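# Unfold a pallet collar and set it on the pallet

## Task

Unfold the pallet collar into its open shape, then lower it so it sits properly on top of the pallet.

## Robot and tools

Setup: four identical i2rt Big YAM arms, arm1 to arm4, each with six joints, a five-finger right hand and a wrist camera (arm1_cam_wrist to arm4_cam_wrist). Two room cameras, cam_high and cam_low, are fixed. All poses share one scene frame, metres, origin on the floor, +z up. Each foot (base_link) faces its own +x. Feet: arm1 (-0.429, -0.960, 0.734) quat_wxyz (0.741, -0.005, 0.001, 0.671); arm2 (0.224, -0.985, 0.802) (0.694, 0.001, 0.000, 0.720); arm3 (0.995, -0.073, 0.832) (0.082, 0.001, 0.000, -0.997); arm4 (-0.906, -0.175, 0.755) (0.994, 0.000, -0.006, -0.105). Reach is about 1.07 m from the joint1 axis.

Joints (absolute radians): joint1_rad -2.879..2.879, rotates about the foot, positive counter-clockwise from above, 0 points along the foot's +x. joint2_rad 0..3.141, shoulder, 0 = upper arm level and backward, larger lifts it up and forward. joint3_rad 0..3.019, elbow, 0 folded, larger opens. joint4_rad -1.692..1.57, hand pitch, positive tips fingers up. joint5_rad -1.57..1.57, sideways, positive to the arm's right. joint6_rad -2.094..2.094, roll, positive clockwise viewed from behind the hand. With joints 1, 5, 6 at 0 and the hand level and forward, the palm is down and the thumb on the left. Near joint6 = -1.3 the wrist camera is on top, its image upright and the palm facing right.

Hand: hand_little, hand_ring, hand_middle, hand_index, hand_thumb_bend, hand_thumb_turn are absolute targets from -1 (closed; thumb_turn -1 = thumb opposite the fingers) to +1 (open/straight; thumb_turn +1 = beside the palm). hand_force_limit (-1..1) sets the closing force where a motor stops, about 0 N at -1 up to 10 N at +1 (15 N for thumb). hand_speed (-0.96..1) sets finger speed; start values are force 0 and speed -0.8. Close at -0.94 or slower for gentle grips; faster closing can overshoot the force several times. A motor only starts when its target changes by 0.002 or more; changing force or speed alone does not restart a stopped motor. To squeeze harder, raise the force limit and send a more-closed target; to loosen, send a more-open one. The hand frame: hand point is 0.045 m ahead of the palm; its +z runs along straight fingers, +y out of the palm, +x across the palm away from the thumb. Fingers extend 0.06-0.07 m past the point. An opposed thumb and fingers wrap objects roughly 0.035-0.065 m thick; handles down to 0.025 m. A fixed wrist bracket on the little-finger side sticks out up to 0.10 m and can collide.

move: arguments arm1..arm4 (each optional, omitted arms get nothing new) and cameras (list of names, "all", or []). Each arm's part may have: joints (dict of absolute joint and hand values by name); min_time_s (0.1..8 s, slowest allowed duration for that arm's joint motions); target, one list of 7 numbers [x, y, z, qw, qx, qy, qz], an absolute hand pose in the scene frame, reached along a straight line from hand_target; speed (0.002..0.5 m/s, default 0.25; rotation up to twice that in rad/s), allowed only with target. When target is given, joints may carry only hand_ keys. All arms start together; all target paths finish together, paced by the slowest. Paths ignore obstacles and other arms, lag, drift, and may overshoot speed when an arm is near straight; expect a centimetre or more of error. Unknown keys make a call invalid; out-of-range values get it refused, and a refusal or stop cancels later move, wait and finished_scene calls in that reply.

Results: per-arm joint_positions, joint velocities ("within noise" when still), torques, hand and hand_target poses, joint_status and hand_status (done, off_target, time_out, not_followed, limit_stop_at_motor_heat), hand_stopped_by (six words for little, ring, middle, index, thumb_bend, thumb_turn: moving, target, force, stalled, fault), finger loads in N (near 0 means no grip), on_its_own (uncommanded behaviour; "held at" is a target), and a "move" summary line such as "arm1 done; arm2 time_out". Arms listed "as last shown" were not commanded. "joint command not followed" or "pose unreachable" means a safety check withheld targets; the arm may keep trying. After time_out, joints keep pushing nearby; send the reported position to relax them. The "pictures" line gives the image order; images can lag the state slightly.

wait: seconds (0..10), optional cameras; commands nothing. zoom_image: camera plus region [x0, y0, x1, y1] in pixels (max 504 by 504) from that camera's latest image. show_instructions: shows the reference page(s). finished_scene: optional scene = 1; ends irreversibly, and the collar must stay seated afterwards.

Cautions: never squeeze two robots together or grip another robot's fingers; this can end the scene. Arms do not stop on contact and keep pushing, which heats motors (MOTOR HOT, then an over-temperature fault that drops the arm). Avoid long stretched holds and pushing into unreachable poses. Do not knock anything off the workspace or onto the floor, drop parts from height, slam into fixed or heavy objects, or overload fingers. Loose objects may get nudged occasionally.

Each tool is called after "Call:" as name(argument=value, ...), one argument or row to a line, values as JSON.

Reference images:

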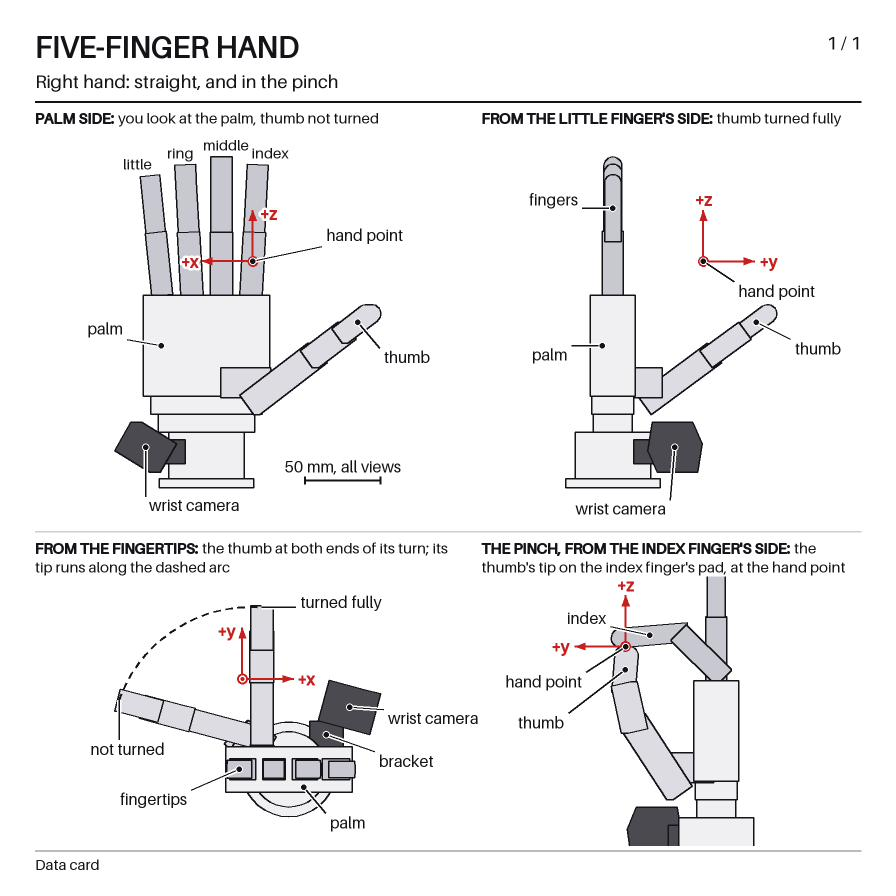

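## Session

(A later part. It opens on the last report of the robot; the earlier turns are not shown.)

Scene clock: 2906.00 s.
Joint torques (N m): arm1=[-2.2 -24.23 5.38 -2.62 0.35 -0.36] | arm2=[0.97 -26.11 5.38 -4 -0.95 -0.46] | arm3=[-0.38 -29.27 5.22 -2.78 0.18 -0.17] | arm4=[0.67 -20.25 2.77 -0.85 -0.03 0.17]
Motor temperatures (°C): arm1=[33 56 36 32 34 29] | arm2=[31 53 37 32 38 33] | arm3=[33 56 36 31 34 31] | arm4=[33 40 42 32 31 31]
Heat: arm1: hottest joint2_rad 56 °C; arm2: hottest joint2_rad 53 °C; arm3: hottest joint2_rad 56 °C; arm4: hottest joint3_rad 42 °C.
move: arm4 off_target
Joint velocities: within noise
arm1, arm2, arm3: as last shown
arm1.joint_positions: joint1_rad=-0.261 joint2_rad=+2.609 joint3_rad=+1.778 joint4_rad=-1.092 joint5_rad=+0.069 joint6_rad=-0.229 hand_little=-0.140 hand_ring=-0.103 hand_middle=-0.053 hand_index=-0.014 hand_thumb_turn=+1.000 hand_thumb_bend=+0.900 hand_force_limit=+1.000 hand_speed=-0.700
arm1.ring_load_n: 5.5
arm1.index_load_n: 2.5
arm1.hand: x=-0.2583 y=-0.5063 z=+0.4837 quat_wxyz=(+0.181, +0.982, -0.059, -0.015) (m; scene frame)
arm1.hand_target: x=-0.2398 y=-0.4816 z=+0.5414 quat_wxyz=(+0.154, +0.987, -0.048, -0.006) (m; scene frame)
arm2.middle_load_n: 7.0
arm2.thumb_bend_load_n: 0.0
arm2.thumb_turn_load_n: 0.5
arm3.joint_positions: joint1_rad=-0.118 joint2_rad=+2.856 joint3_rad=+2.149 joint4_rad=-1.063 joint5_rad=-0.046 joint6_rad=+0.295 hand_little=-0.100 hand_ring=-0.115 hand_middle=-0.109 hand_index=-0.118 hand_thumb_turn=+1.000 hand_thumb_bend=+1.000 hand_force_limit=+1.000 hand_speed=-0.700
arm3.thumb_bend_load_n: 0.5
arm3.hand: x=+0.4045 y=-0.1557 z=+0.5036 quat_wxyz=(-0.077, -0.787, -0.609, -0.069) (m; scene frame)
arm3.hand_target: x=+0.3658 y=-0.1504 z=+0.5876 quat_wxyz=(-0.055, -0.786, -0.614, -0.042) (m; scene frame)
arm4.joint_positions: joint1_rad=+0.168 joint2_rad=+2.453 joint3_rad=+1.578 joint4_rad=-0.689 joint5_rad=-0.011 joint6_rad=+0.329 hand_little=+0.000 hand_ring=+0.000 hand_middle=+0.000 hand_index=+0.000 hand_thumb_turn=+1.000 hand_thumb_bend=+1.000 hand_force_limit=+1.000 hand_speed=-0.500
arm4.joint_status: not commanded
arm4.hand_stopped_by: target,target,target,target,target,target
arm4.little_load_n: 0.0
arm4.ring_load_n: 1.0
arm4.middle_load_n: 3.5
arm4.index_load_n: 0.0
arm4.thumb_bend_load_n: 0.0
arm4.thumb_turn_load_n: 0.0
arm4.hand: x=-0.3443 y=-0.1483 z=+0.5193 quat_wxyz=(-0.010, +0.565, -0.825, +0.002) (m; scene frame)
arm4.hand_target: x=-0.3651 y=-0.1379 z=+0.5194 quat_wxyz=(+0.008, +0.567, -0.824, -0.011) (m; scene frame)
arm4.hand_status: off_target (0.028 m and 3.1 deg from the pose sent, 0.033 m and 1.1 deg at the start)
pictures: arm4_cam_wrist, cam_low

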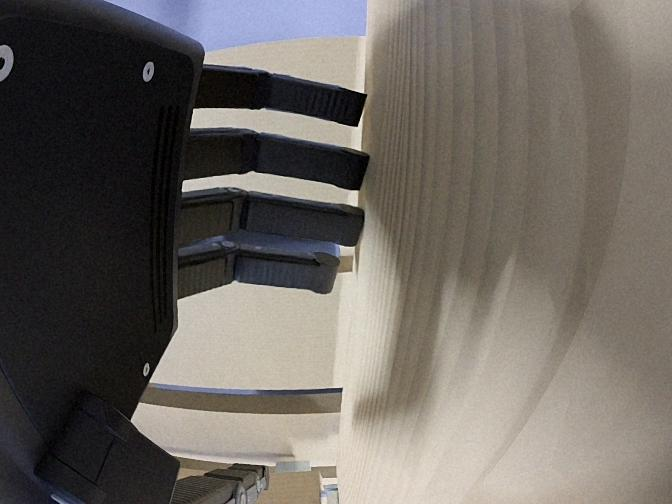

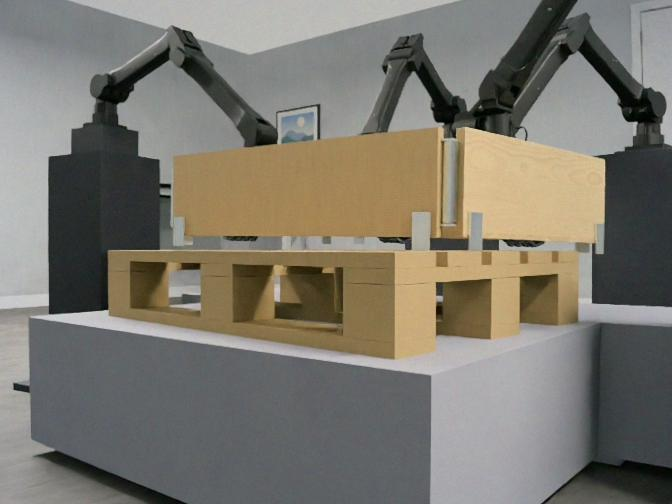

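Call:
move(
  arm4={"target": [-0.318, -0.160, 0.520, -0.010, -0.570, 0.8215, 0.0143], "speed": 0.06},
  arm1={"target": [-0.2385, -0.4807, 0.585, 0.155, 0.987, -0.047, -0.007], "speed": 0.04},
  arm2={"target": [0.1019, -0.4797, 0.605, 0.164, 0.985, -0.050, -0.009], "speed": 0.04},
  cameras=["arm4_cam_wrist", "cam_low"],
)

Call:
zoom_image(
  camera="cam_low",
  region=[380, 190, 640, 300],
)

Scene clock: 2913.17 s.
Joint torques (N m): arm1=[-2.26 -25.35 5.37 -3.43 0.54 -0.41] | arm2=[1.2 -26.4 5.15 -3.84 -0.89 -0.46] | arm3=[-0.03 -28.98 5.98 -2.73 0.38 -0.1] | arm4=[-1.38 -19.78 9.51 -0.66 -0.02 -0.1]
Motor temperatures (°C): arm1=[33 56 36 32 34 30] | arm2=[31 53 37 32 38 33] | arm3=[33 56 36 31 34 31] | arm4=[33 40 42 32 31 31]
Heat: arm1: hottest joint2_rad 56 °C; arm2: hottest joint2_rad 53 °C; arm3: hottest joint2_rad 56 °C; arm4: hottest joint3_rad 42 °C.
move: arm1 off_target; arm2 off_target; arm4 off_target
Joint velocities: within noise
arm1.joint_positions: joint1_rad=-0.264 joint2_rad=+2.558 joint3_rad=+1.758 joint4_rad=-1.121 joint5_rad=+0.066 joint6_rad=-0.226 hand_little=-0.140 hand_ring=-0.103 hand_middle=-0.053 hand_index=-0.014 hand_thumb_turn=+1.000 hand_thumb_bend=+0.900 hand_force_limit=+1.000 hand_speed=-0.700
arm1.joint_status: not commanded
arm1.hand_stopped_by: target,target,target,target,target,target
arm1.little_load_n: 2.5
arm1.ring_load_n: 5.5
arm1.middle_load_n: 1.5
arm1.index_load_n: 1.0
arm1.thumb_bend_load_n: 0.0
arm1.thumb_turn_load_n: 1.0
arm1.hand: x=-0.2572 y=-0.5047 z=+0.5095 quat_wxyz=(+0.180, +0.982, -0.062, -0.016) (m; scene frame)
arm1.hand_target: x=-0.2387 y=-0.4835 z=+0.5788 quat_wxyz=(+0.156, +0.987, -0.048, -0.006) (m; scene frame)
arm1.hand_status: off_target (0.081 m and 3.6 deg from the pose sent, 0.106 m and 3.5 deg at the start)
arm2.joint_positions: joint1_rad=+0.073 joint2_rad=+2.674 joint3_rad=+1.764 joint4_rad=-1.043 joint5_rad=-0.051 joint6_rad=+0.259 hand_little=-0.080 hand_ring=-0.120 hand_middle=-0.151 hand_index=-0.120 hand_thumb_turn=+1.000 hand_thumb_bend=+1.000 hand_force_limit=+1.000 hand_speed=-0.700
arm2.joint_status: not commanded
arm2.hand_stopped_by: target,target,target,target,target,target
arm2.little_load_n: 2.5
arm2.ring_load_n: 0.0
arm2.middle_load_n: 5.5
arm2.index_load_n: 0.5
arm2.thumb_bend_load_n: 0.0
arm2.thumb_turn_load_n: 1.0
arm2.hand: x=+0.1172 y=-0.5139 z=+0.5144 quat_wxyz=(+0.190, +0.979, -0.078, +0.010) (m; scene frame)
arm2.hand_target: x=+0.1023 y=-0.4821 z=+0.5956 quat_wxyz=(+0.163, +0.985, -0.050, -0.009) (m; scene frame)
arm2.hand_status: off_target (0.098 m and 5.0 deg from the pose sent, 0.121 m and 4.7 deg at the start; pose on its path clipped on 19 of 50 steps)
arm3.joint_positions: joint1_rad=-0.123 joint2_rad=+2.849 joint3_rad=+2.141 joint4_rad=-1.063 joint5_rad=-0.053 joint6_rad=+0.286 hand_little=-0.099 hand_ring=-0.115 hand_middle=-0.109 hand_index=-0.119 hand_thumb_turn=+1.000 hand_thumb_bend=+1.000 hand_force_limit=+1.000 hand_speed=-0.700
arm3.joint_status: not commanded
arm3.hand_stopped_by: target,force,target,target,target,target
arm3.little_load_n: 10.0
arm3.ring_load_n: 10.0
arm3.middle_load_n: 0.0
arm3.index_load_n: 0.0
arm3.thumb_bend_load_n: 0.0
arm3.thumb_turn_load_n: 0.0
arm3.hand: x=+0.4055 y=-0.1536 z=+0.5060 quat_wxyz=(-0.080, -0.785, -0.610, -0.068) (m; scene frame)
arm3.hand_target: x=+0.3663 y=-0.1473 z=+0.5872 quat_wxyz=(-0.056, -0.786, -0.614, -0.043) (m; scene frame)
arm3.hand_status: not commanded
arm4.joint_positions: joint1_rad=+0.170 joint2_rad=+2.530 joint3_rad=+1.707 joint4_rad=-0.826 joint5_rad=-0.011 joint6_rad=+0.315 hand_little=+0.000 hand_ring=+0.000 hand_middle=+0.000 hand_index=+0.000 hand_thumb_turn=+1.000 hand_thumb_bend=+1.000 hand_force_limit=+1.000 hand_speed=-0.500
arm4.joint_status: not commanded
arm4.hand_stopped_by: target,target,target,target,target,target
arm4.little_load_n: 0.0
arm4.ring_load_n: 0.0
arm4.middle_load_n: 0.0
arm4.index_load_n: 0.0
arm4.thumb_bend_load_n: 0.0
arm4.thumb_turn_load_n: 0.0
arm4.hand: x=-0.3390 y=-0.1483 z=+0.5110 quat_wxyz=(+0.023, +0.570, -0.821, -0.024) (m; scene frame)
arm4.hand_target: x=-0.3195 y=-0.1548 z=+0.5195 quat_wxyz=(+0.011, +0.574, -0.819, -0.015) (m; scene frame)
arm4.hand_status: off_target (0.026 m and 1.9 deg from the pose sent, 0.029 m and 3.1 deg at the start)
pictures: arm4_cam_wrist, cam_low

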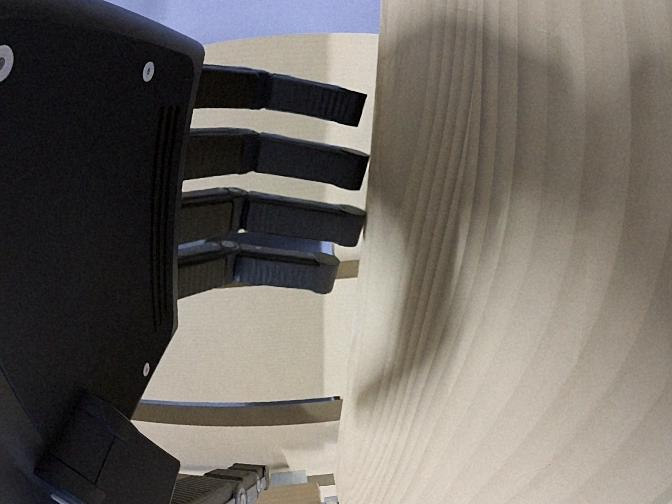

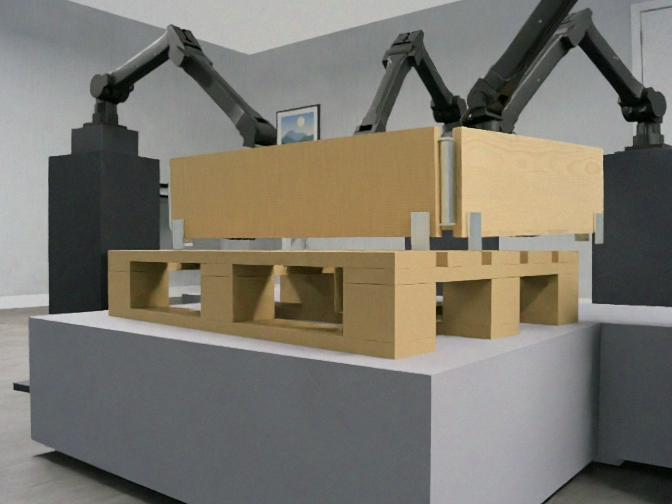

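Scaled by 1.938 from the camera's 672x504 image, which has a finer 960x720 frame.

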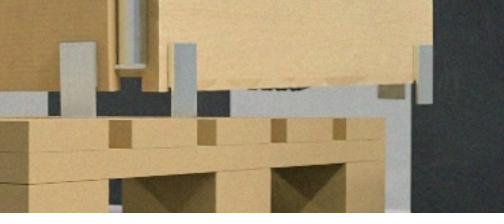

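Call:
move(
  arm4={"target": [-0.316, -0.160, 0.497, -0.010, -0.570, 0.8215, 0.0143], "speed": 0.06},
  arm3={"joints": {"hand_little": -0.085, "hand_ring": -0.095, "hand_middle": -0.125, "hand_index": -0.145}},
  cameras=["arm4_cam_wrist", "cam_low"],
)

Call:
zoom_image(
  camera="cam_low",
  region=[380, 190, 640, 300],
)

Scene clock: 2917.70 s.
Joint torques (N m): arm1=[-2.2 -25.35 5.41 -3.38 0.53 -0.4] | arm2=[1.2 -26.46 5.15 -3.81 -0.88 -0.46] | arm3=[-0.26 -27.75 5.91 -2.73 0.35 -0.08] | arm4=[-1.85 -20.37 9.18 0.13 -0.01 -0.08]
Motor temperatures (°C): arm1=[33 57 36 32 34 30] | arm2=[31 52 37 32 38 33] | arm3=[33 55 36 31 34 31] | arm4=[33 40 42 32 31 31]
Heat: arm1: hottest joint2_rad 57 °C; arm2: hottest joint2_rad 52 °C; arm3: hottest joint2_rad 55 °C; arm4: hottest joint3_rad 42 °C.
move: arm3 done; arm4 off_target
Joint velocities: within noise
arm1, arm2: as last shown
arm1.joint_positions: joint1_rad=-0.264 joint2_rad=+2.558 joint3_rad=+1.758 joint4_rad=-1.121 joint5_rad=+0.066 joint6_rad=-0.224 hand_little=-0.140 hand_ring=-0.103 hand_middle=-0.053 hand_index=-0.014 hand_thumb_turn=+1.000 hand_thumb_bend=+0.900 hand_force_limit=+1.000 hand_speed=-0.700
arm1.middle_load_n: 2.0
arm1.thumb_bend_load_n: 0.5
arm1.thumb_turn_load_n: 1.5
arm1.hand: x=-0.2573 y=-0.5047 z=+0.5095 quat_wxyz=(+0.180, +0.981, -0.063, -0.016) (m; scene frame)
arm1.hand_target: x=-0.2387 y=-0.4834 z=+0.5787 quat_wxyz=(+0.155, +0.987, -0.049, -0.006) (m; scene frame)
arm2.joint_positions: joint1_rad=+0.073 joint2_rad=+2.674 joint3_rad=+1.764 joint4_rad=-1.044 joint5_rad=-0.051 joint6_rad=+0.259 hand_little=-0.080 hand_ring=-0.120 hand_middle=-0.151 hand_index=-0.120 hand_thumb_turn=+1.000 hand_thumb_bend=+1.000 hand_force_limit=+1.000 hand_speed=-0.700
arm2.hand: x=+0.1173 y=-0.5142 z=+0.5146 quat_wxyz=(+0.191, +0.978, -0.078, +0.010) (m; scene frame)
arm2.hand_target: x=+0.1024 y=-0.4823 z=+0.5957 quat_wxyz=(+0.164, +0.985, -0.050, -0.009) (m; scene frame)
arm3.joint_positions: joint1_rad=-0.121 joint2_rad=+2.849 joint3_rad=+2.141 joint4_rad=-1.063 joint5_rad=-0.051 joint6_rad=+0.288 hand_little=-0.083 hand_ring=-0.094 hand_middle=-0.123 hand_index=-0.143 hand_thumb_turn=+1.000 hand_thumb_bend=+1.000 hand_force_limit=+1.000 hand_speed=-0.700
arm3.joint_status: all done
arm3.hand_stopped_by: target,target,target,target,target,target
arm3.little_load_n: 6.5
arm3.ring_load_n: 2.5
arm3.middle_load_n: 4.5
arm3.index_load_n: 5.5
arm3.thumb_bend_load_n: 0.0
arm3.thumb_turn_load_n: 0.5
arm3.hand: x=+0.4056 y=-0.1543 z=+0.5060 quat_wxyz=(-0.079, -0.785, -0.610, -0.068) (m; scene frame)
arm3.hand_target: x=+0.3665 y=-0.1484 z=+0.5870 quat_wxyz=(-0.056, -0.786, -0.614, -0.043) (m; scene frame)
arm3.hand_status: not commanded
arm4.joint_positions: joint1_rad=+0.158 joint2_rad=+2.581 joint3_rad=+1.734 joint4_rad=-0.826 joint5_rad=-0.011 joint6_rad=+0.315 hand_little=+0.000 hand_ring=+0.000 hand_middle=+0.000 hand_index=+0.000 hand_thumb_turn=+1.000 hand_thumb_bend=+1.000 hand_force_limit=+1.000 hand_speed=-0.500
arm4.joint_status: not commanded
arm4.hand_stopped_by: target,target,target,target,target,target
arm4.little_load_n: 0.0
arm4.ring_load_n: 0.0
arm4.middle_load_n: 0.0
arm4.index_load_n: 0.0
arm4.thumb_bend_load_n: 0.0
arm4.thumb_turn_load_n: 0.0
arm4.hand: x=-0.3432 y=-0.1550 z=+0.4889 quat_wxyz=(+0.032, +0.565, -0.824, -0.031) (m; scene frame)
arm4.hand_target: x=-0.3168 y=-0.1621 z=+0.4979 quat_wxyz=(+0.010, +0.568, -0.823, -0.014) (m; scene frame)
arm4.hand_status: off_target (0.029 m and 3.2 deg from the pose sent, 0.029 m and 1.9 deg at the start)
pictures: arm4_cam_wrist, cam_low

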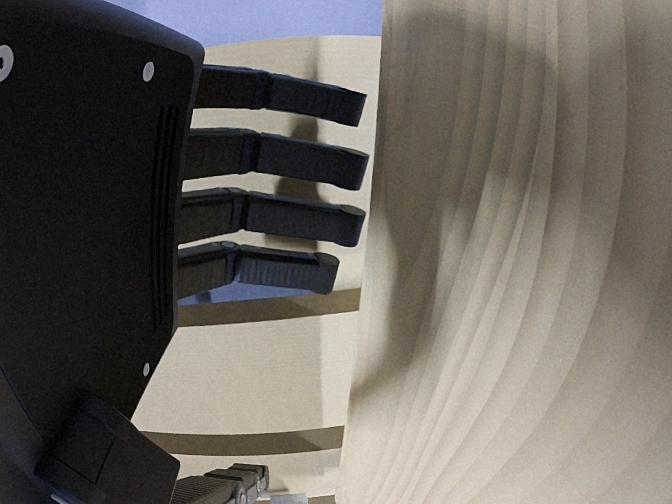

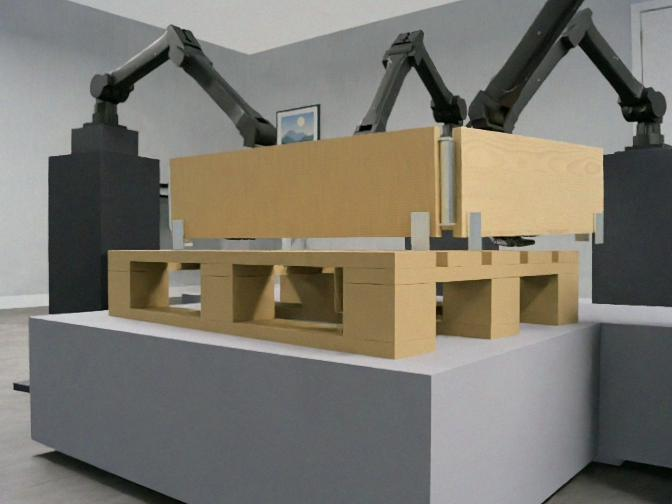

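Scaled by 1.938 from the camera's 672x504 image, which has a finer 960x720 frame.

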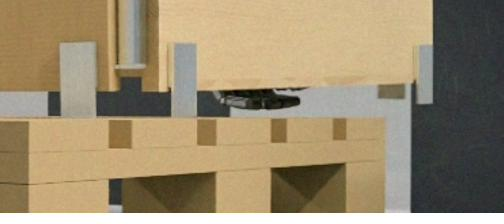

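Call:
move(
  arm4={"target": [-0.345, -0.153, 0.493, -0.010, -0.570, 0.8215, 0.0143], "speed": 0.06},
  cameras=["arm4_cam_wrist", "cam_low"],
)

Call:
zoom_image(
  camera="cam_low",
  region=[380, 190, 640, 300],
)

Scene clock: 2921.43 s.
Joint torques (N m): arm1=[-2.26 -25.41 5.42 -3.44 0.54 -0.41] | arm2=[1.14 -26.4 5.14 -3.81 -0.88 -0.46] | arm3=[-0.32 -28.4 5.91 -2.77 0.37 -0.15] | arm4=[-0.67 -21.71 4.64 0.24 -0.06 0]
Motor temperatures (°C): arm1=[33 57 36 32 34 30] | arm2=[31 51 37 32 38 33] | arm3=[33 56 36 31 34 31] | arm4=[33 40 42 32 31 31]
Heat: arm1: hottest joint2_rad 57 °C; arm2: hottest joint2_rad 51 °C; arm3: hottest joint2_rad 56 °C; arm4: hottest joint3_rad 42 °C.
move: arm4 off_target
Joint velocities: within noise
arm1, arm2, arm3: as last shown
arm1.thumb_bend_load_n: 0.0
arm3.thumb_turn_load_n: 0.0
arm4.joint_positions: joint1_rad=+0.158 joint2_rad=+2.562 joint3_rad=+1.667 joint4_rad=-0.763 joint5_rad=-0.011 joint6_rad=+0.315 hand_little=+0.000 hand_ring=+0.000 hand_middle=+0.000 hand_index=+0.000 hand_thumb_turn=+1.000 hand_thumb_bend=+1.000 hand_force_limit=+1.000 hand_speed=-0.500
arm4.joint_status: not commanded
arm4.hand_stopped_by: target,target,target,target,target,target
arm4.little_load_n: 0.0
arm4.ring_load_n: 0.0
arm4.middle_load_n: 0.0
arm4.index_load_n: 0.0
arm4.thumb_bend_load_n: 0.0
arm4.thumb_turn_load_n: 0.0
arm4.hand: x=-0.3566 y=-0.1543 z=+0.4822 quat_wxyz=(+0.027, +0.565, -0.824, -0.027) (m; scene frame)
arm4.hand_target: x=-0.3479 y=-0.1529 z=+0.4935 quat_wxyz=(+0.015, +0.570, -0.821, -0.018) (m; scene frame)
arm4.hand_status: off_target (0.016 m and 2.5 deg from the pose sent, 0.005 m and 3.2 deg at the start)
pictures: arm4_cam_wrist, cam_low

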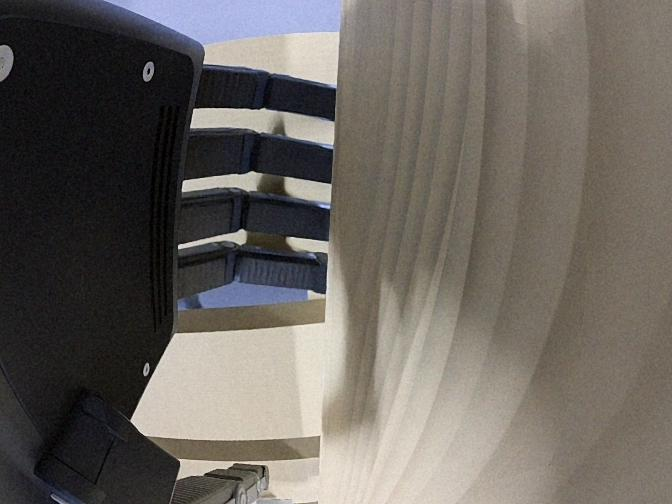

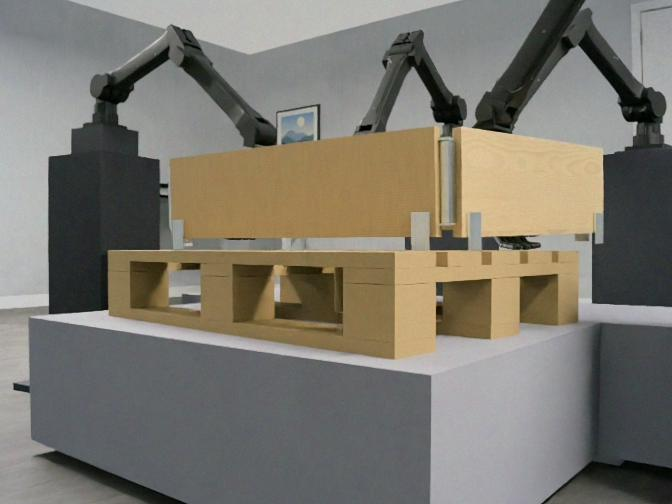

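Scaled by 1.938 from the camera's 672x504 image, which has a finer 960x720 frame.

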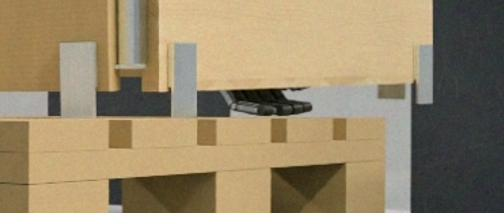

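Call:
move(
  arm4={"target": [-0.374, -0.146, 0.500, -0.010, -0.570, 0.8215, 0.0143], "speed": 0.06},
  cameras=["arm4_cam_wrist", "cam_low"],
)

Call:
zoom_image(
  camera="cam_low",
  region=[380, 190, 640, 300],
)

Scene clock: 2924.27 s.
Joint torques (N m): arm1=[-2.14 -25.41 5.41 -3.36 0.59 -0.43] | arm2=[1.14 -26.29 5.16 -3.77 -0.77 -0.45] | arm3=[-0.26 -27.99 5.97 -2.7 0.37 -0.08] | arm4=[-0.03 -19.9 2.69 -0.38 -0.05 0.1]
Motor temperatures (°C): arm1=[33 57 36 32 34 30] | arm2=[31 51 37 32 38 33] | arm3=[33 56 36 31 34 31] | arm4=[33 40 42 32 31 31]
Heat: arm1: hottest joint2_rad 57 °C; arm2: hottest joint2_rad 51 °C; arm3: hottest joint2_rad 56 °C; arm4: hottest joint3_rad 42 °C.
move: arm4 off_target
Joint velocities: within noise
arm1, arm2, arm3: as last shown
arm1.joint_positions: joint1_rad=-0.262 joint2_rad=+2.558 joint3_rad=+1.758 joint4_rad=-1.122 joint5_rad=+0.065 joint6_rad=-0.223 hand_little=-0.140 hand_ring=-0.103 hand_middle=-0.053 hand_index=-0.014 hand_thumb_turn=+1.000 hand_thumb_bend=+0.900 hand_force_limit=+1.000 hand_speed=-0.700
arm1.middle_load_n: 1.5
arm1.hand: x=-0.2585 y=-0.5046 z=+0.5097 quat_wxyz=(+0.181, +0.981, -0.063, -0.017) (m; scene frame)
arm1.hand_target: x=-0.2396 y=-0.4832 z=+0.5782 quat_wxyz=(+0.156, +0.987, -0.048, -0.007) (m; scene frame)
arm2.joint_positions: joint1_rad=+0.073 joint2_rad=+2.673 joint3_rad=+1.764 joint4_rad=-1.044 joint5_rad=-0.054 joint6_rad=+0.259 hand_little=-0.080 hand_ring=-0.120 hand_middle=-0.151 hand_index=-0.120 hand_thumb_turn=+1.000 hand_thumb_bend=+1.000 hand_force_limit=+1.000 hand_speed=-0.700
arm2.little_load_n: 1.5
arm2.middle_load_n: 6.0
arm2.thumb_bend_load_n: -0.5
arm2.hand: x=+0.1166 y=-0.5136 z=+0.5155 quat_wxyz=(+0.190, +0.979, -0.078, +0.008) (m; scene frame)
arm2.hand_target: x=+0.1022 y=-0.4818 z=+0.5960 quat_wxyz=(+0.163, +0.985, -0.050, -0.009) (m; scene frame)
arm3.joint_positions: joint1_rad=-0.121 joint2_rad=+2.848 joint3_rad=+2.141 joint4_rad=-1.063 joint5_rad=-0.051 joint6_rad=+0.289 hand_little=-0.083 hand_ring=-0.094 hand_middle=-0.123 hand_index=-0.143 hand_thumb_turn=+1.000 hand_thumb_bend=+1.000 hand_force_limit=+1.000 hand_speed=-0.700
arm3.index_load_n: 4.5
arm3.hand: x=+0.4048 y=-0.1544 z=+0.5068 quat_wxyz=(-0.079, -0.786, -0.610, -0.068) (m; scene frame)
arm3.hand_target: x=+0.3661 y=-0.1485 z=+0.5876 quat_wxyz=(-0.055, -0.786, -0.614, -0.042) (m; scene frame)
arm4.joint_positions: joint1_rad=+0.154 joint2_rad=+2.481 joint3_rad=+1.567 joint4_rad=-0.658 joint5_rad=-0.013 joint6_rad=+0.306 hand_little=+0.000 hand_ring=+0.000 hand_middle=+0.000 hand_index=+0.000 hand_thumb_turn=+1.000 hand_thumb_bend=+1.000 hand_force_limit=+1.000 hand_speed=-0.500
arm4.joint_status: not commanded
arm4.hand_stopped_by: target,target,target,target,target,target
arm4.little_load_n: 1.5
arm4.ring_load_n: 1.5
arm4.middle_load_n: 0.0
arm4.index_load_n: 0.0
arm4.thumb_bend_load_n: 0.0
arm4.thumb_turn_load_n: 0.5
arm4.hand: x=-0.3533 y=-0.1563 z=+0.5011 quat_wxyz=(-0.008, +0.568, -0.823, -0.001) (m; scene frame)
arm4.hand_target: x=-0.3706 y=-0.1497 z=+0.4999 quat_wxyz=(+0.004, +0.571, -0.821, -0.011) (m; scene frame)
arm4.hand_status: off_target (0.023 m and 2.5 deg from the pose sent, 0.026 m and 2.5 deg at the start)
pictures: arm4_cam_wrist, cam_low

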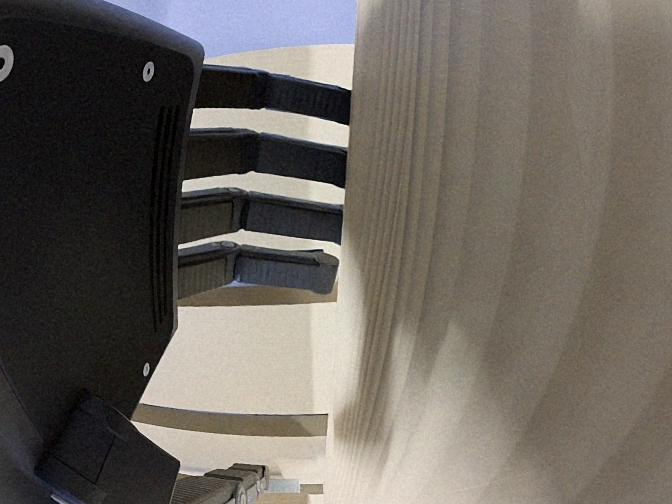

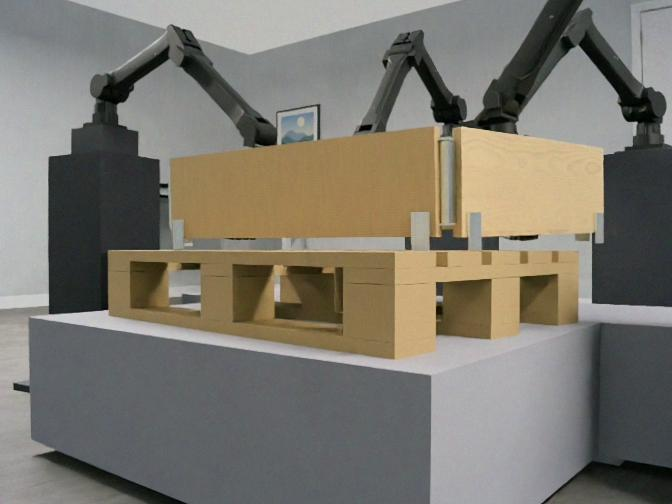

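Scaled by 1.938 from the camera's 672x504 image, which has a finer 960x720 frame.

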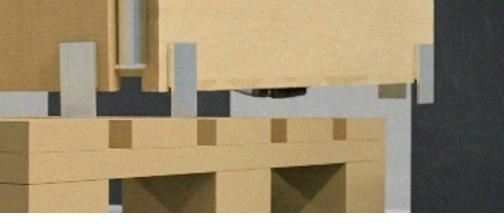

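Call:
move(
  arm4={"target": [-0.352, -0.150, 0.484, -0.010, -0.570, 0.8215, 0.0143], "speed": 0.06},
  cameras=[],
)

Call:
move(
  arm4={"target": [-0.384, -0.146, 0.488, -0.010, -0.570, 0.8215, 0.0143], "speed": 0.06},
  cameras=["arm4_cam_wrist", "cam_low"],
)

Call:
zoom_image(
  camera="cam_low",
  region=[380, 190, 640, 300],
)

Scene clock: 2928.33 s.
Joint torques (N m): arm1=[-2.43 -25.29 5.42 -3.33 0.57 -0.43] | arm2=[1.2 -26.29 5.14 -3.77 -0.78 -0.46] | arm3=[0.03 -28.81 6.16 -2.58 0.38 -0.16] | arm4=[0.03 -18.73 7.21 -0.95 0.01 0.13]
Motor temperatures (°C): arm1=[33 57 36 32 34 30] | arm2=[31 50 37 32 38 33] | arm3=[33 57 36 31 34 31] | arm4=[33 40 42 32 31 31]
Heat: arm1: hottest joint2_rad 57 °C; arm2: hottest joint2_rad 50 °C; arm3: hottest joint2_rad 57 °C; arm4: hottest joint3_rad 42 °C.
move: arm4 done
Joint velocities: within noise
arm1, arm2, arm3: as last shown
arm1.index_load_n: 1.5
arm1.thumb_bend_load_n: 0.5
arm2.little_load_n: 2.0
arm2.index_load_n: 1.0
arm3.little_load_n: 7.0
arm3.ring_load_n: 3.0
arm3.index_load_n: 5.0
arm4.joint_positions: joint1_rad=+0.156 joint2_rad=+2.533 joint3_rad=+1.611 joint4_rad=-0.689 joint5_rad=-0.011 joint6_rad=+0.306 hand_little=+0.000 hand_ring=+0.000 hand_middle=+0.000 hand_index=+0.000 hand_thumb_turn=+1.000 hand_thumb_bend=+1.000 hand_force_limit=+1.000 hand_speed=-0.500
arm4.joint_status: not commanded
arm4.hand_stopped_by: target,target,target,target,target,target
arm4.little_load_n: 0.0
arm4.ring_load_n: 0.0
arm4.middle_load_n: 0.0
arm4.index_load_n: 0.0
arm4.thumb_bend_load_n: 0.0
arm4.thumb_turn_load_n: 0.0
arm4.hand: x=-0.3568 y=-0.1556 z=+0.4832 quat_wxyz=(+0.008, +0.569, -0.822, -0.012) (m; scene frame)
arm4.hand_target: x=-0.3531 y=-0.1498 z=+0.4834 quat_wxyz=(+0.011, +0.570, -0.821, -0.014) (m; scene frame)
arm4.hand_status: done (0.007 m and 0.4 deg from the pose sent, 0.018 m and 2.5 deg at the start)
pictures: none
No camera images: "cameras" was empty.

Scene clock: 2929.37 s.
Joint torques (N m): arm1=[-2.02 -25.23 5.42 -3.3 0.58 -0.44] | arm2=[1.14 -26.29 5.15 -3.71 -0.71 -0.46] | arm3=[0.26 -28.28 6.04 -2.62 0.33 -0.11] | arm4=[0.32 -19.37 1.5 -0.75 -0.04 0.17]
Motor temperatures (°C): arm1=[33 57 36 32 34 30] | arm2=[31 50 37 32 38 33] | arm3=[33 57 36 31 34 31] | arm4=[33 40 41 32 31 31]
Heat: arm1: hottest joint2_rad 57 °C; arm2: hottest joint2_rad 50 °C; arm3: hottest joint2_rad 57 °C; arm4: hottest joint3_rad 41 °C.
move: arm4 off_target
Joint velocities: within noise
arm1, arm2, arm3: as last shown
arm1.joint_positions: joint1_rad=-0.261 joint2_rad=+2.556 joint3_rad=+1.758 joint4_rad=-1.125 joint5_rad=+0.065 joint6_rad=-0.221 hand_little=-0.140 hand_ring=-0.103 hand_middle=-0.053 hand_index=-0.014 hand_thumb_turn=+1.000 hand_thumb_bend=+0.900 hand_force_limit=+1.000 hand_speed=-0.700
arm1.ring_load_n: 5.0
arm1.index_load_n: 1.0
arm1.thumb_bend_load_n: 0.0
arm1.hand: x=-0.2593 y=-0.5044 z=+0.5109 quat_wxyz=(+0.182, +0.981, -0.063, -0.017) (m; scene frame)
arm1.hand_target: x=-0.2404 y=-0.4830 z=+0.5787 quat_wxyz=(+0.156, +0.987, -0.047, -0.007) (m; scene frame)
arm2.joint_positions: joint1_rad=+0.073 joint2_rad=+2.673 joint3_rad=+1.764 joint4_rad=-1.046 joint5_rad=-0.056 joint6_rad=+0.259 hand_little=-0.080 hand_ring=-0.120 hand_middle=-0.151 hand_index=-0.120 hand_thumb_turn=+1.000 hand_thumb_bend=+1.000 hand_force_limit=+1.000 hand_speed=-0.700
arm2.little_load_n: 1.5
arm2.hand: x=+0.1163 y=-0.5139 z=+0.5158 quat_wxyz=(+0.191, +0.978, -0.079, +0.008) (m; scene frame)
arm2.hand_target: x=+0.1023 y=-0.4821 z=+0.5956 quat_wxyz=(+0.163, +0.985, -0.050, -0.009) (m; scene frame)
arm3.little_load_n: 6.5
arm3.ring_load_n: 2.5
arm3.middle_load_n: 4.0
arm3.thumb_turn_load_n: 0.5
arm3.hand_target: x=+0.3663 y=-0.1485 z=+0.5873 quat_wxyz=(-0.056, -0.786, -0.614, -0.043) (m; scene frame)
arm4.joint_positions: joint1_rad=+0.156 joint2_rad=+2.484 joint3_rad=+1.555 joint4_rad=-0.622 joint5_rad=-0.011 joint6_rad=+0.306 hand_little=+0.000 hand_ring=+0.000 hand_middle=+0.000 hand_index=+0.000 hand_thumb_turn=+1.000 hand_thumb_bend=+1.000 hand_force_limit=+1.000 hand_speed=-0.500
arm4.joint_status: not commanded
arm4.hand_stopped_by: target,target,target,target,target,target
arm4.little_load_n: 0.0
arm4.ring_load_n: 0.0
arm4.middle_load_n: 0.0
arm4.index_load_n: 0.0
arm4.thumb_bend_load_n: -0.5
arm4.thumb_turn_load_n: 0.0
arm4.hand: x=-0.3517 y=-0.1558 z=+0.4954 quat_wxyz=(-0.016, +0.569, -0.822, +0.006) (m; scene frame)
arm4.hand_target: x=-0.3824 y=-0.1467 z=+0.4887 quat_wxyz=(+0.009, +0.570, -0.822, -0.013) (m; scene frame)
arm4.hand_status: off_target (0.035 m and 3.8 deg from the pose sent, 0.029 m and 0.4 deg at the start)
pictures: arm4_cam_wrist, cam_low

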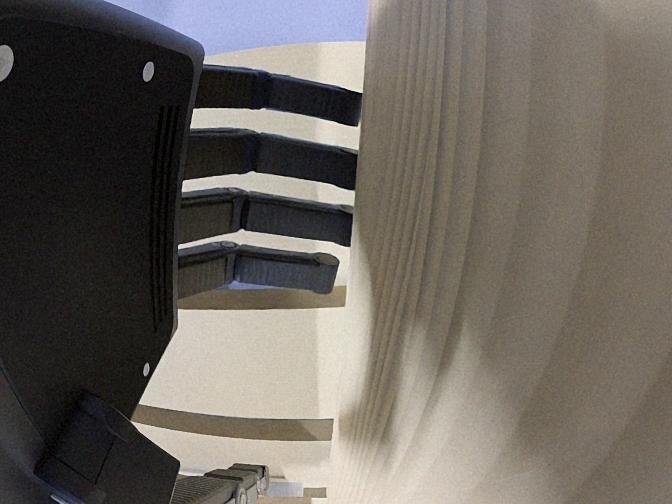

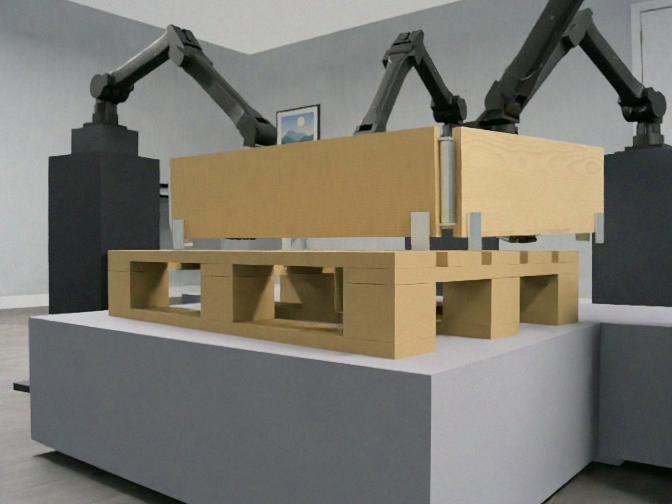

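Scaled by 1.938 from the camera's 672x504 image, which has a finer 960x720 frame.

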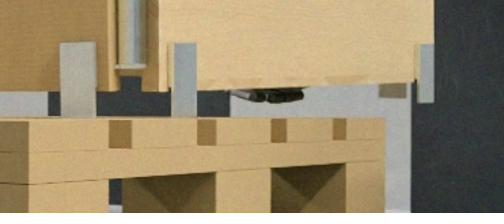

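Call:
move(
  arm4={"target": [-0.320, -0.163, 0.492, -0.0596, -0.5669, 0.8171, 0.0859], "speed": 0.08, "joints": {"hand_thumb_bend": -0.1}},
  cameras=["arm4_cam_wrist", "cam_low"],
)

Call:
zoom_image(
  camera="cam_low",
  region=[380, 190, 640, 300],
)

Scene clock: 2960.93 s.
Joint torques (N m): arm1=[-2.32 -25.17 5.44 -3.26 0.58 -0.45] | arm2=[1.14 -26.29 5.15 -3.71 -0.71 -0.45] | arm3=[-0.09 -28.34 5.93 -2.65 0.33 -0.08] | arm4=[-1.67 -21.07 9.37 -1.01 -0.18 -0.09]
Motor temperatures (°C): arm1=[33 53 37 32 34 30] | arm2=[31 52 37 32 37 33] | arm3=[33 62 36 31 34 31] | arm4=[33 42 40 32 31 31]
Heat: arm1: hottest joint2_rad 53 °C; arm2: hottest joint2_rad 52 °C; arm3: hottest joint2_rad 62 °C; arm4: hottest joint2_rad 42 °C.
move: arm4 off_target
Joint velocities: within noise
arm1, arm2, arm3: as last shown
arm1.joint_positions: joint1_rad=-0.262 joint2_rad=+2.556 joint3_rad=+1.758 joint4_rad=-1.125 joint5_rad=+0.065 joint6_rad=-0.221 hand_little=-0.140 hand_ring=-0.103 hand_middle=-0.053 hand_index=-0.014 hand_thumb_turn=+1.000 hand_thumb_bend=+0.900 hand_force_limit=+1.000 hand_speed=-0.700
arm1.little_load_n: 3.0
arm1.ring_load_n: 5.5
arm1.middle_load_n: 1.0
arm1.thumb_turn_load_n: 1.0
arm1.hand: x=-0.2586 y=-0.5046 z=+0.5109 quat_wxyz=(+0.181, +0.981, -0.064, -0.017) (m; scene frame)
arm1.hand_target: x=-0.2397 y=-0.4833 z=+0.5788 quat_wxyz=(+0.156, +0.987, -0.048, -0.007) (m; scene frame)
arm2.little_load_n: 2.0
arm2.middle_load_n: 5.5
arm3.little_load_n: 7.5
arm3.ring_load_n: 3.0
arm3.middle_load_n: 4.5
arm3.index_load_n: 4.5
arm3.thumb_turn_load_n: 0.0
arm4.joint_positions: joint1_rad=+0.142 joint2_rad=+2.706 joint3_rad=+1.958 joint4_rad=-1.060 joint5_rad=-0.056 joint6_rad=+0.298 hand_little=+0.000 hand_ring=+0.000 hand_middle=+0.000 hand_index=+0.000 hand_thumb_turn=+1.000 hand_thumb_bend=-0.100 hand_force_limit=+1.000 hand_speed=-0.500
arm4.joint_status: all done
arm4.hand_stopped_by: target,target,target,target,target,target
arm4.little_load_n: 0.0
arm4.ring_load_n: 0.0
arm4.middle_load_n: 0.0
arm4.index_load_n: 0.0
arm4.thumb_bend_load_n: 0.0
arm4.thumb_turn_load_n: 0.0
arm4.hand: x=-0.3355 y=-0.1563 z=+0.4844 quat_wxyz=(+0.071, +0.560, -0.820, -0.091) (m; scene frame)
arm4.hand_target: x=-0.3199 y=-0.1622 z=+0.4920 quat_wxyz=(+0.059, +0.564, -0.819, -0.086) (m; scene frame)
arm4.hand_status: off_target (0.019 m and 1.7 deg from the pose sent, 0.033 m and 13.7 deg at the start)
pictures: arm4_cam_wrist, cam_low

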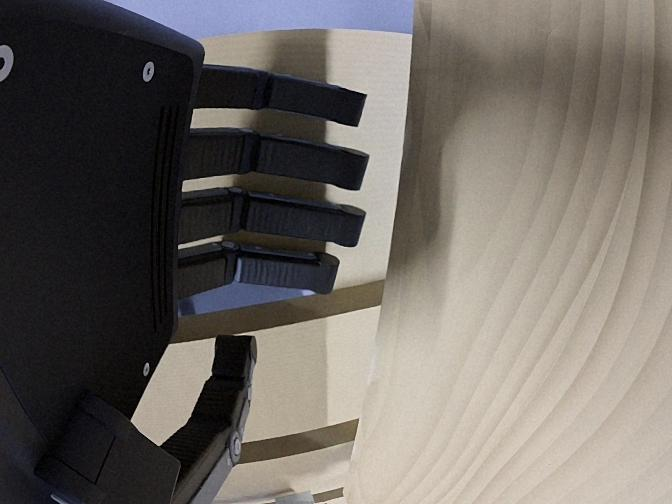

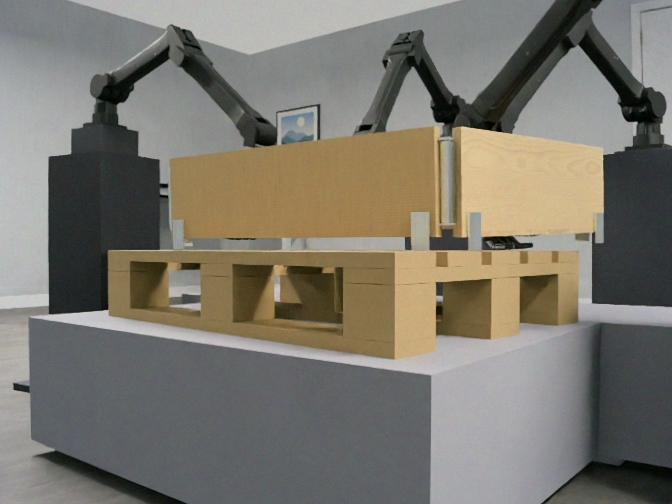

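Scaled by 1.938 from the camera's 672x504 image, which has a finer 960x720 frame.

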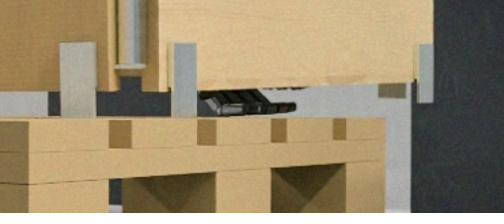

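Call:
move(
  arm4={"target": [-0.350, -0.156, 0.494, -0.0596, -0.5669, 0.8171, 0.0859], "speed": 0.08},
  cameras=["arm4_cam_wrist", "cam_low"],
)

Call:
zoom_image(
  camera="cam_low",
  region=[380, 190, 640, 300],
)

Scene clock: 2964.53 s.
Joint torques (N m): arm1=[-2.14 -25.17 5.41 -3.3 0.58 -0.45] | arm2=[1.2 -26.34 5.14 -3.71 -0.71 -0.46] | arm3=[-0.67 -28.69 5.68 -2.73 0.37 -0.09] | arm4=[-1.03 -22.48 4.93 0.02 -0.15 -0.08]
Motor temperatures (°C): arm1=[33 53 37 32 34 30] | arm2=[31 52 37 32 37 33] | arm3=[33 62 36 31 34 31] | arm4=[33 42 40 32 31 31]
Heat: arm1: hottest joint2_rad 53 °C; arm2: hottest joint2_rad 52 °C; arm3: hottest joint2_rad 62 °C; arm4: hottest joint2_rad 42 °C.
move: arm4 off_target
Joint velocities: within noise
arm1, arm2, arm3: as last shown
arm1.middle_load_n: 1.5
arm2.middle_load_n: 6.0
arm3.index_load_n: 5.0
arm4.joint_positions: joint1_rad=+0.150 joint2_rad=+2.667 joint3_rad=+1.852 joint4_rad=-1.005 joint5_rad=-0.057 joint6_rad=+0.289 hand_little=+0.000 hand_ring=+0.000 hand_middle=+0.000 hand_index=+0.000 hand_thumb_turn=+1.000 hand_thumb_bend=-0.100 hand_force_limit=+1.000 hand_speed=-0.500
arm4.joint_status: not commanded
arm4.hand_stopped_by: target,target,target,target,target,target
arm4.little_load_n: 0.0
arm4.ring_load_n: 0.0
arm4.middle_load_n: 0.0
arm4.index_load_n: 0.0
arm4.thumb_bend_load_n: -0.5
arm4.thumb_turn_load_n: 0.0
arm4.hand: x=-0.3606 y=-0.1506 z=+0.4823 quat_wxyz=(+0.075, +0.566, -0.815, -0.095) (m; scene frame)
arm4.hand_target: x=-0.3512 y=-0.1521 z=+0.4939 quat_wxyz=(+0.061, +0.573, -0.813, -0.086) (m; scene frame)
arm4.hand_status: off_target (0.017 m and 2.0 deg from the pose sent, 0.017 m and 1.7 deg at the start)
pictures: arm4_cam_wrist, cam_low

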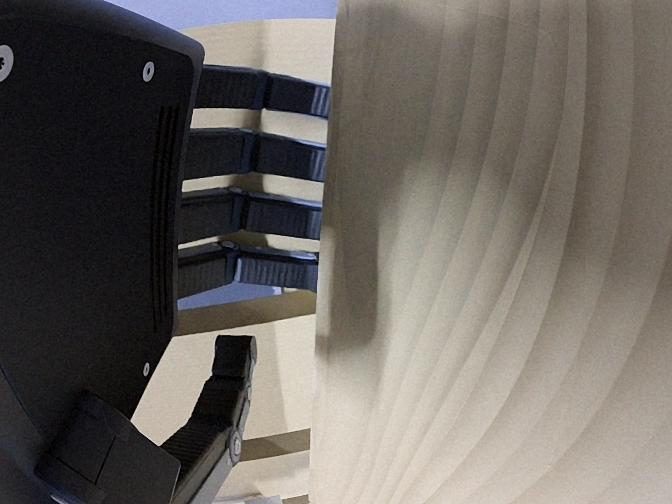

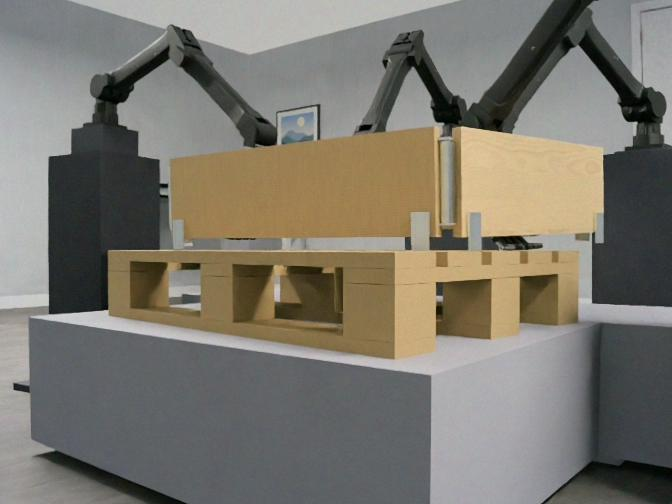

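Scaled by 1.938 from the camera's 672x504 image, which has a finer 960x720 frame.

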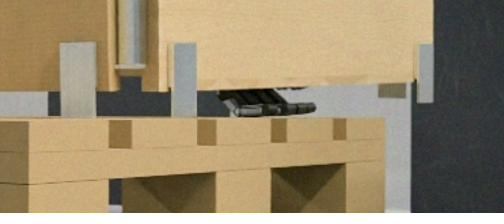

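Call:
move(
  arm4={"target": [-0.380, -0.148, 0.495, -0.0596, -0.5669, 0.8171, 0.0859], "speed": 0.08},
  cameras=["arm4_cam_wrist", "cam_low"],
)

Call:
zoom_image(
  camera="cam_low",
  region=[380, 190, 640, 300],
)

Scene clock: 2967.17 s.
Joint torques (N m): arm1=[-2.78 -25.05 5.42 -3.28 0.6 -0.47] | arm2=[1.26 -26.34 5.16 -3.73 -0.7 -0.45] | arm3=[-0.21 -28.1 6.08 -2.76 0.33 -0.18] | arm4=[-0.85 -21.07 3.7 -0.31 -0.21 0.1]
Motor temperatures (°C): arm1=[33 53 37 32 34 30] | arm2=[31 52 37 32 37 33] | arm3=[33 63 36 31 34 31] | arm4=[33 42 40 32 31 31]
Heat: arm1: hottest joint2_rad 53 °C; arm2: hottest joint2_rad 52 °C; arm3: hottest joint2_rad 63 °C; arm4: hottest joint2_rad 42 °C.
move: arm4 done
Joint velocities: within noise
arm1.joint_positions: joint1_rad=-0.262 joint2_rad=+2.556 joint3_rad=+1.758 joint4_rad=-1.125 joint5_rad=+0.065 joint6_rad=-0.221 hand_little=-0.140 hand_ring=-0.103 hand_middle=-0.053 hand_index=-0.014 hand_thumb_turn=+1.000 hand_thumb_bend=+0.900 hand_force_limit=+1.000 hand_speed=-0.700
arm1.joint_status: not commanded
arm1.hand_stopped_by: target,target,target,target,target,target
arm1.little_load_n: 2.5
arm1.ring_load_n: 5.5
arm1.middle_load_n: 1.5
arm1.index_load_n: 1.0
arm1.thumb_bend_load_n: 0.0
arm1.thumb_turn_load_n: 1.0
arm1.hand: x=-0.2586 y=-0.5046 z=+0.5109 quat_wxyz=(+0.181, +0.981, -0.064, -0.017) (m; scene frame)
arm1.hand_target: x=-0.2396 y=-0.4833 z=+0.5787 quat_wxyz=(+0.156, +0.987, -0.048, -0.007) (m; scene frame)
arm1.hand_status: not commanded
arm2.joint_positions: joint1_rad=+0.073 joint2_rad=+2.673 joint3_rad=+1.764 joint4_rad=-1.046 joint5_rad=-0.056 joint6_rad=+0.259 hand_little=-0.080 hand_ring=-0.120 hand_middle=-0.151 hand_index=-0.120 hand_thumb_turn=+1.000 hand_thumb_bend=+1.000 hand_force_limit=+1.000 hand_speed=-0.700
arm2.joint_status: not commanded
arm2.hand_stopped_by: target,target,target,target,target,target
arm2.little_load_n: 1.5
arm2.ring_load_n: 0.0
arm2.middle_load_n: 5.5
arm2.index_load_n: 0.5
arm2.thumb_bend_load_n: -0.5
arm2.thumb_turn_load_n: 1.0
arm2.hand: x=+0.1163 y=-0.5139 z=+0.5158 quat_wxyz=(+0.191, +0.978, -0.079, +0.008) (m; scene frame)
arm2.hand_target: x=+0.1023 y=-0.4821 z=+0.5956 quat_wxyz=(+0.163, +0.985, -0.050, -0.009) (m; scene frame)
arm2.hand_status: not commanded
arm3: as last shown
arm3.ring_load_n: 2.5
arm3.index_load_n: 4.5
arm3.thumb_turn_load_n: 0.5
arm4.joint_positions: joint1_rad=+0.148 joint2_rad=+2.593 joint3_rad=+1.725 joint4_rad=-0.913 joint5_rad=-0.059 joint6_rad=+0.289 hand_little=+0.000 hand_ring=+0.000 hand_middle=+0.000 hand_index=+0.000 hand_thumb_turn=+1.000 hand_thumb_bend=-0.100 hand_force_limit=+1.000 hand_speed=-0.500
arm4.joint_status: not commanded
arm4.hand_stopped_by: target,target,target,target,target,target
arm4.little_load_n: 0.0
arm4.ring_load_n: 0.0
arm4.middle_load_n: 0.0
arm4.index_load_n: 0.5
arm4.thumb_bend_load_n: 0.0
arm4.thumb_turn_load_n: 0.0
arm4.hand: x=-0.3757 y=-0.1502 z=+0.4911 quat_wxyz=(+0.059, +0.567, -0.817, -0.084) (m; scene frame)
arm4.hand_target: x=-0.3793 y=-0.1488 z=+0.4954 quat_wxyz=(+0.059, +0.566, -0.818, -0.086) (m; scene frame)
arm4.hand_status: done (0.006 m and 0.3 deg from the pose sent, 0.023 m and 2.0 deg at the start)
pictures: arm4_cam_wrist, cam_low

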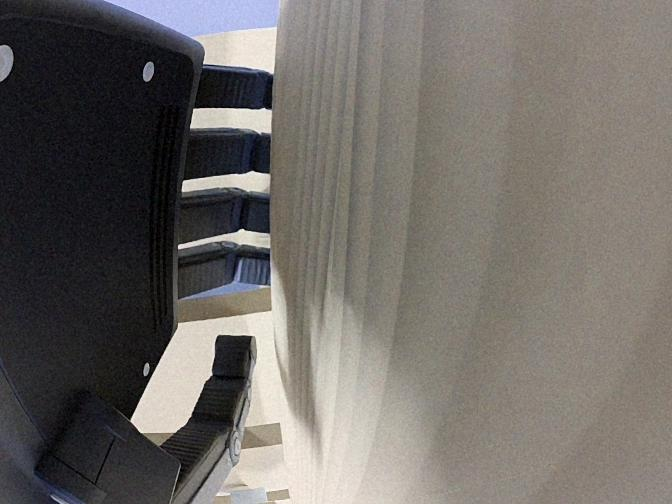

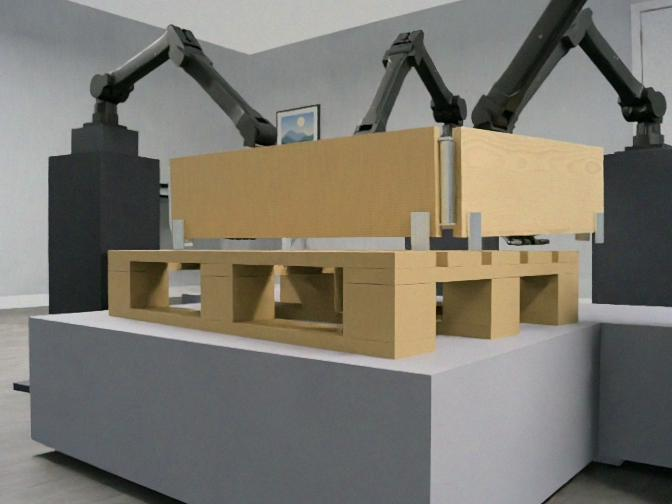

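Scaled by 1.938 from the camera's 672x504 image, which has a finer 960x720 frame.

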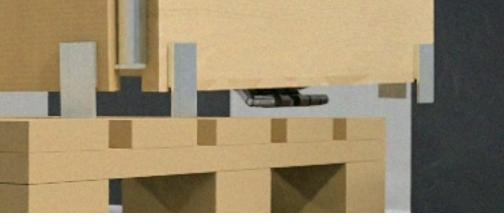

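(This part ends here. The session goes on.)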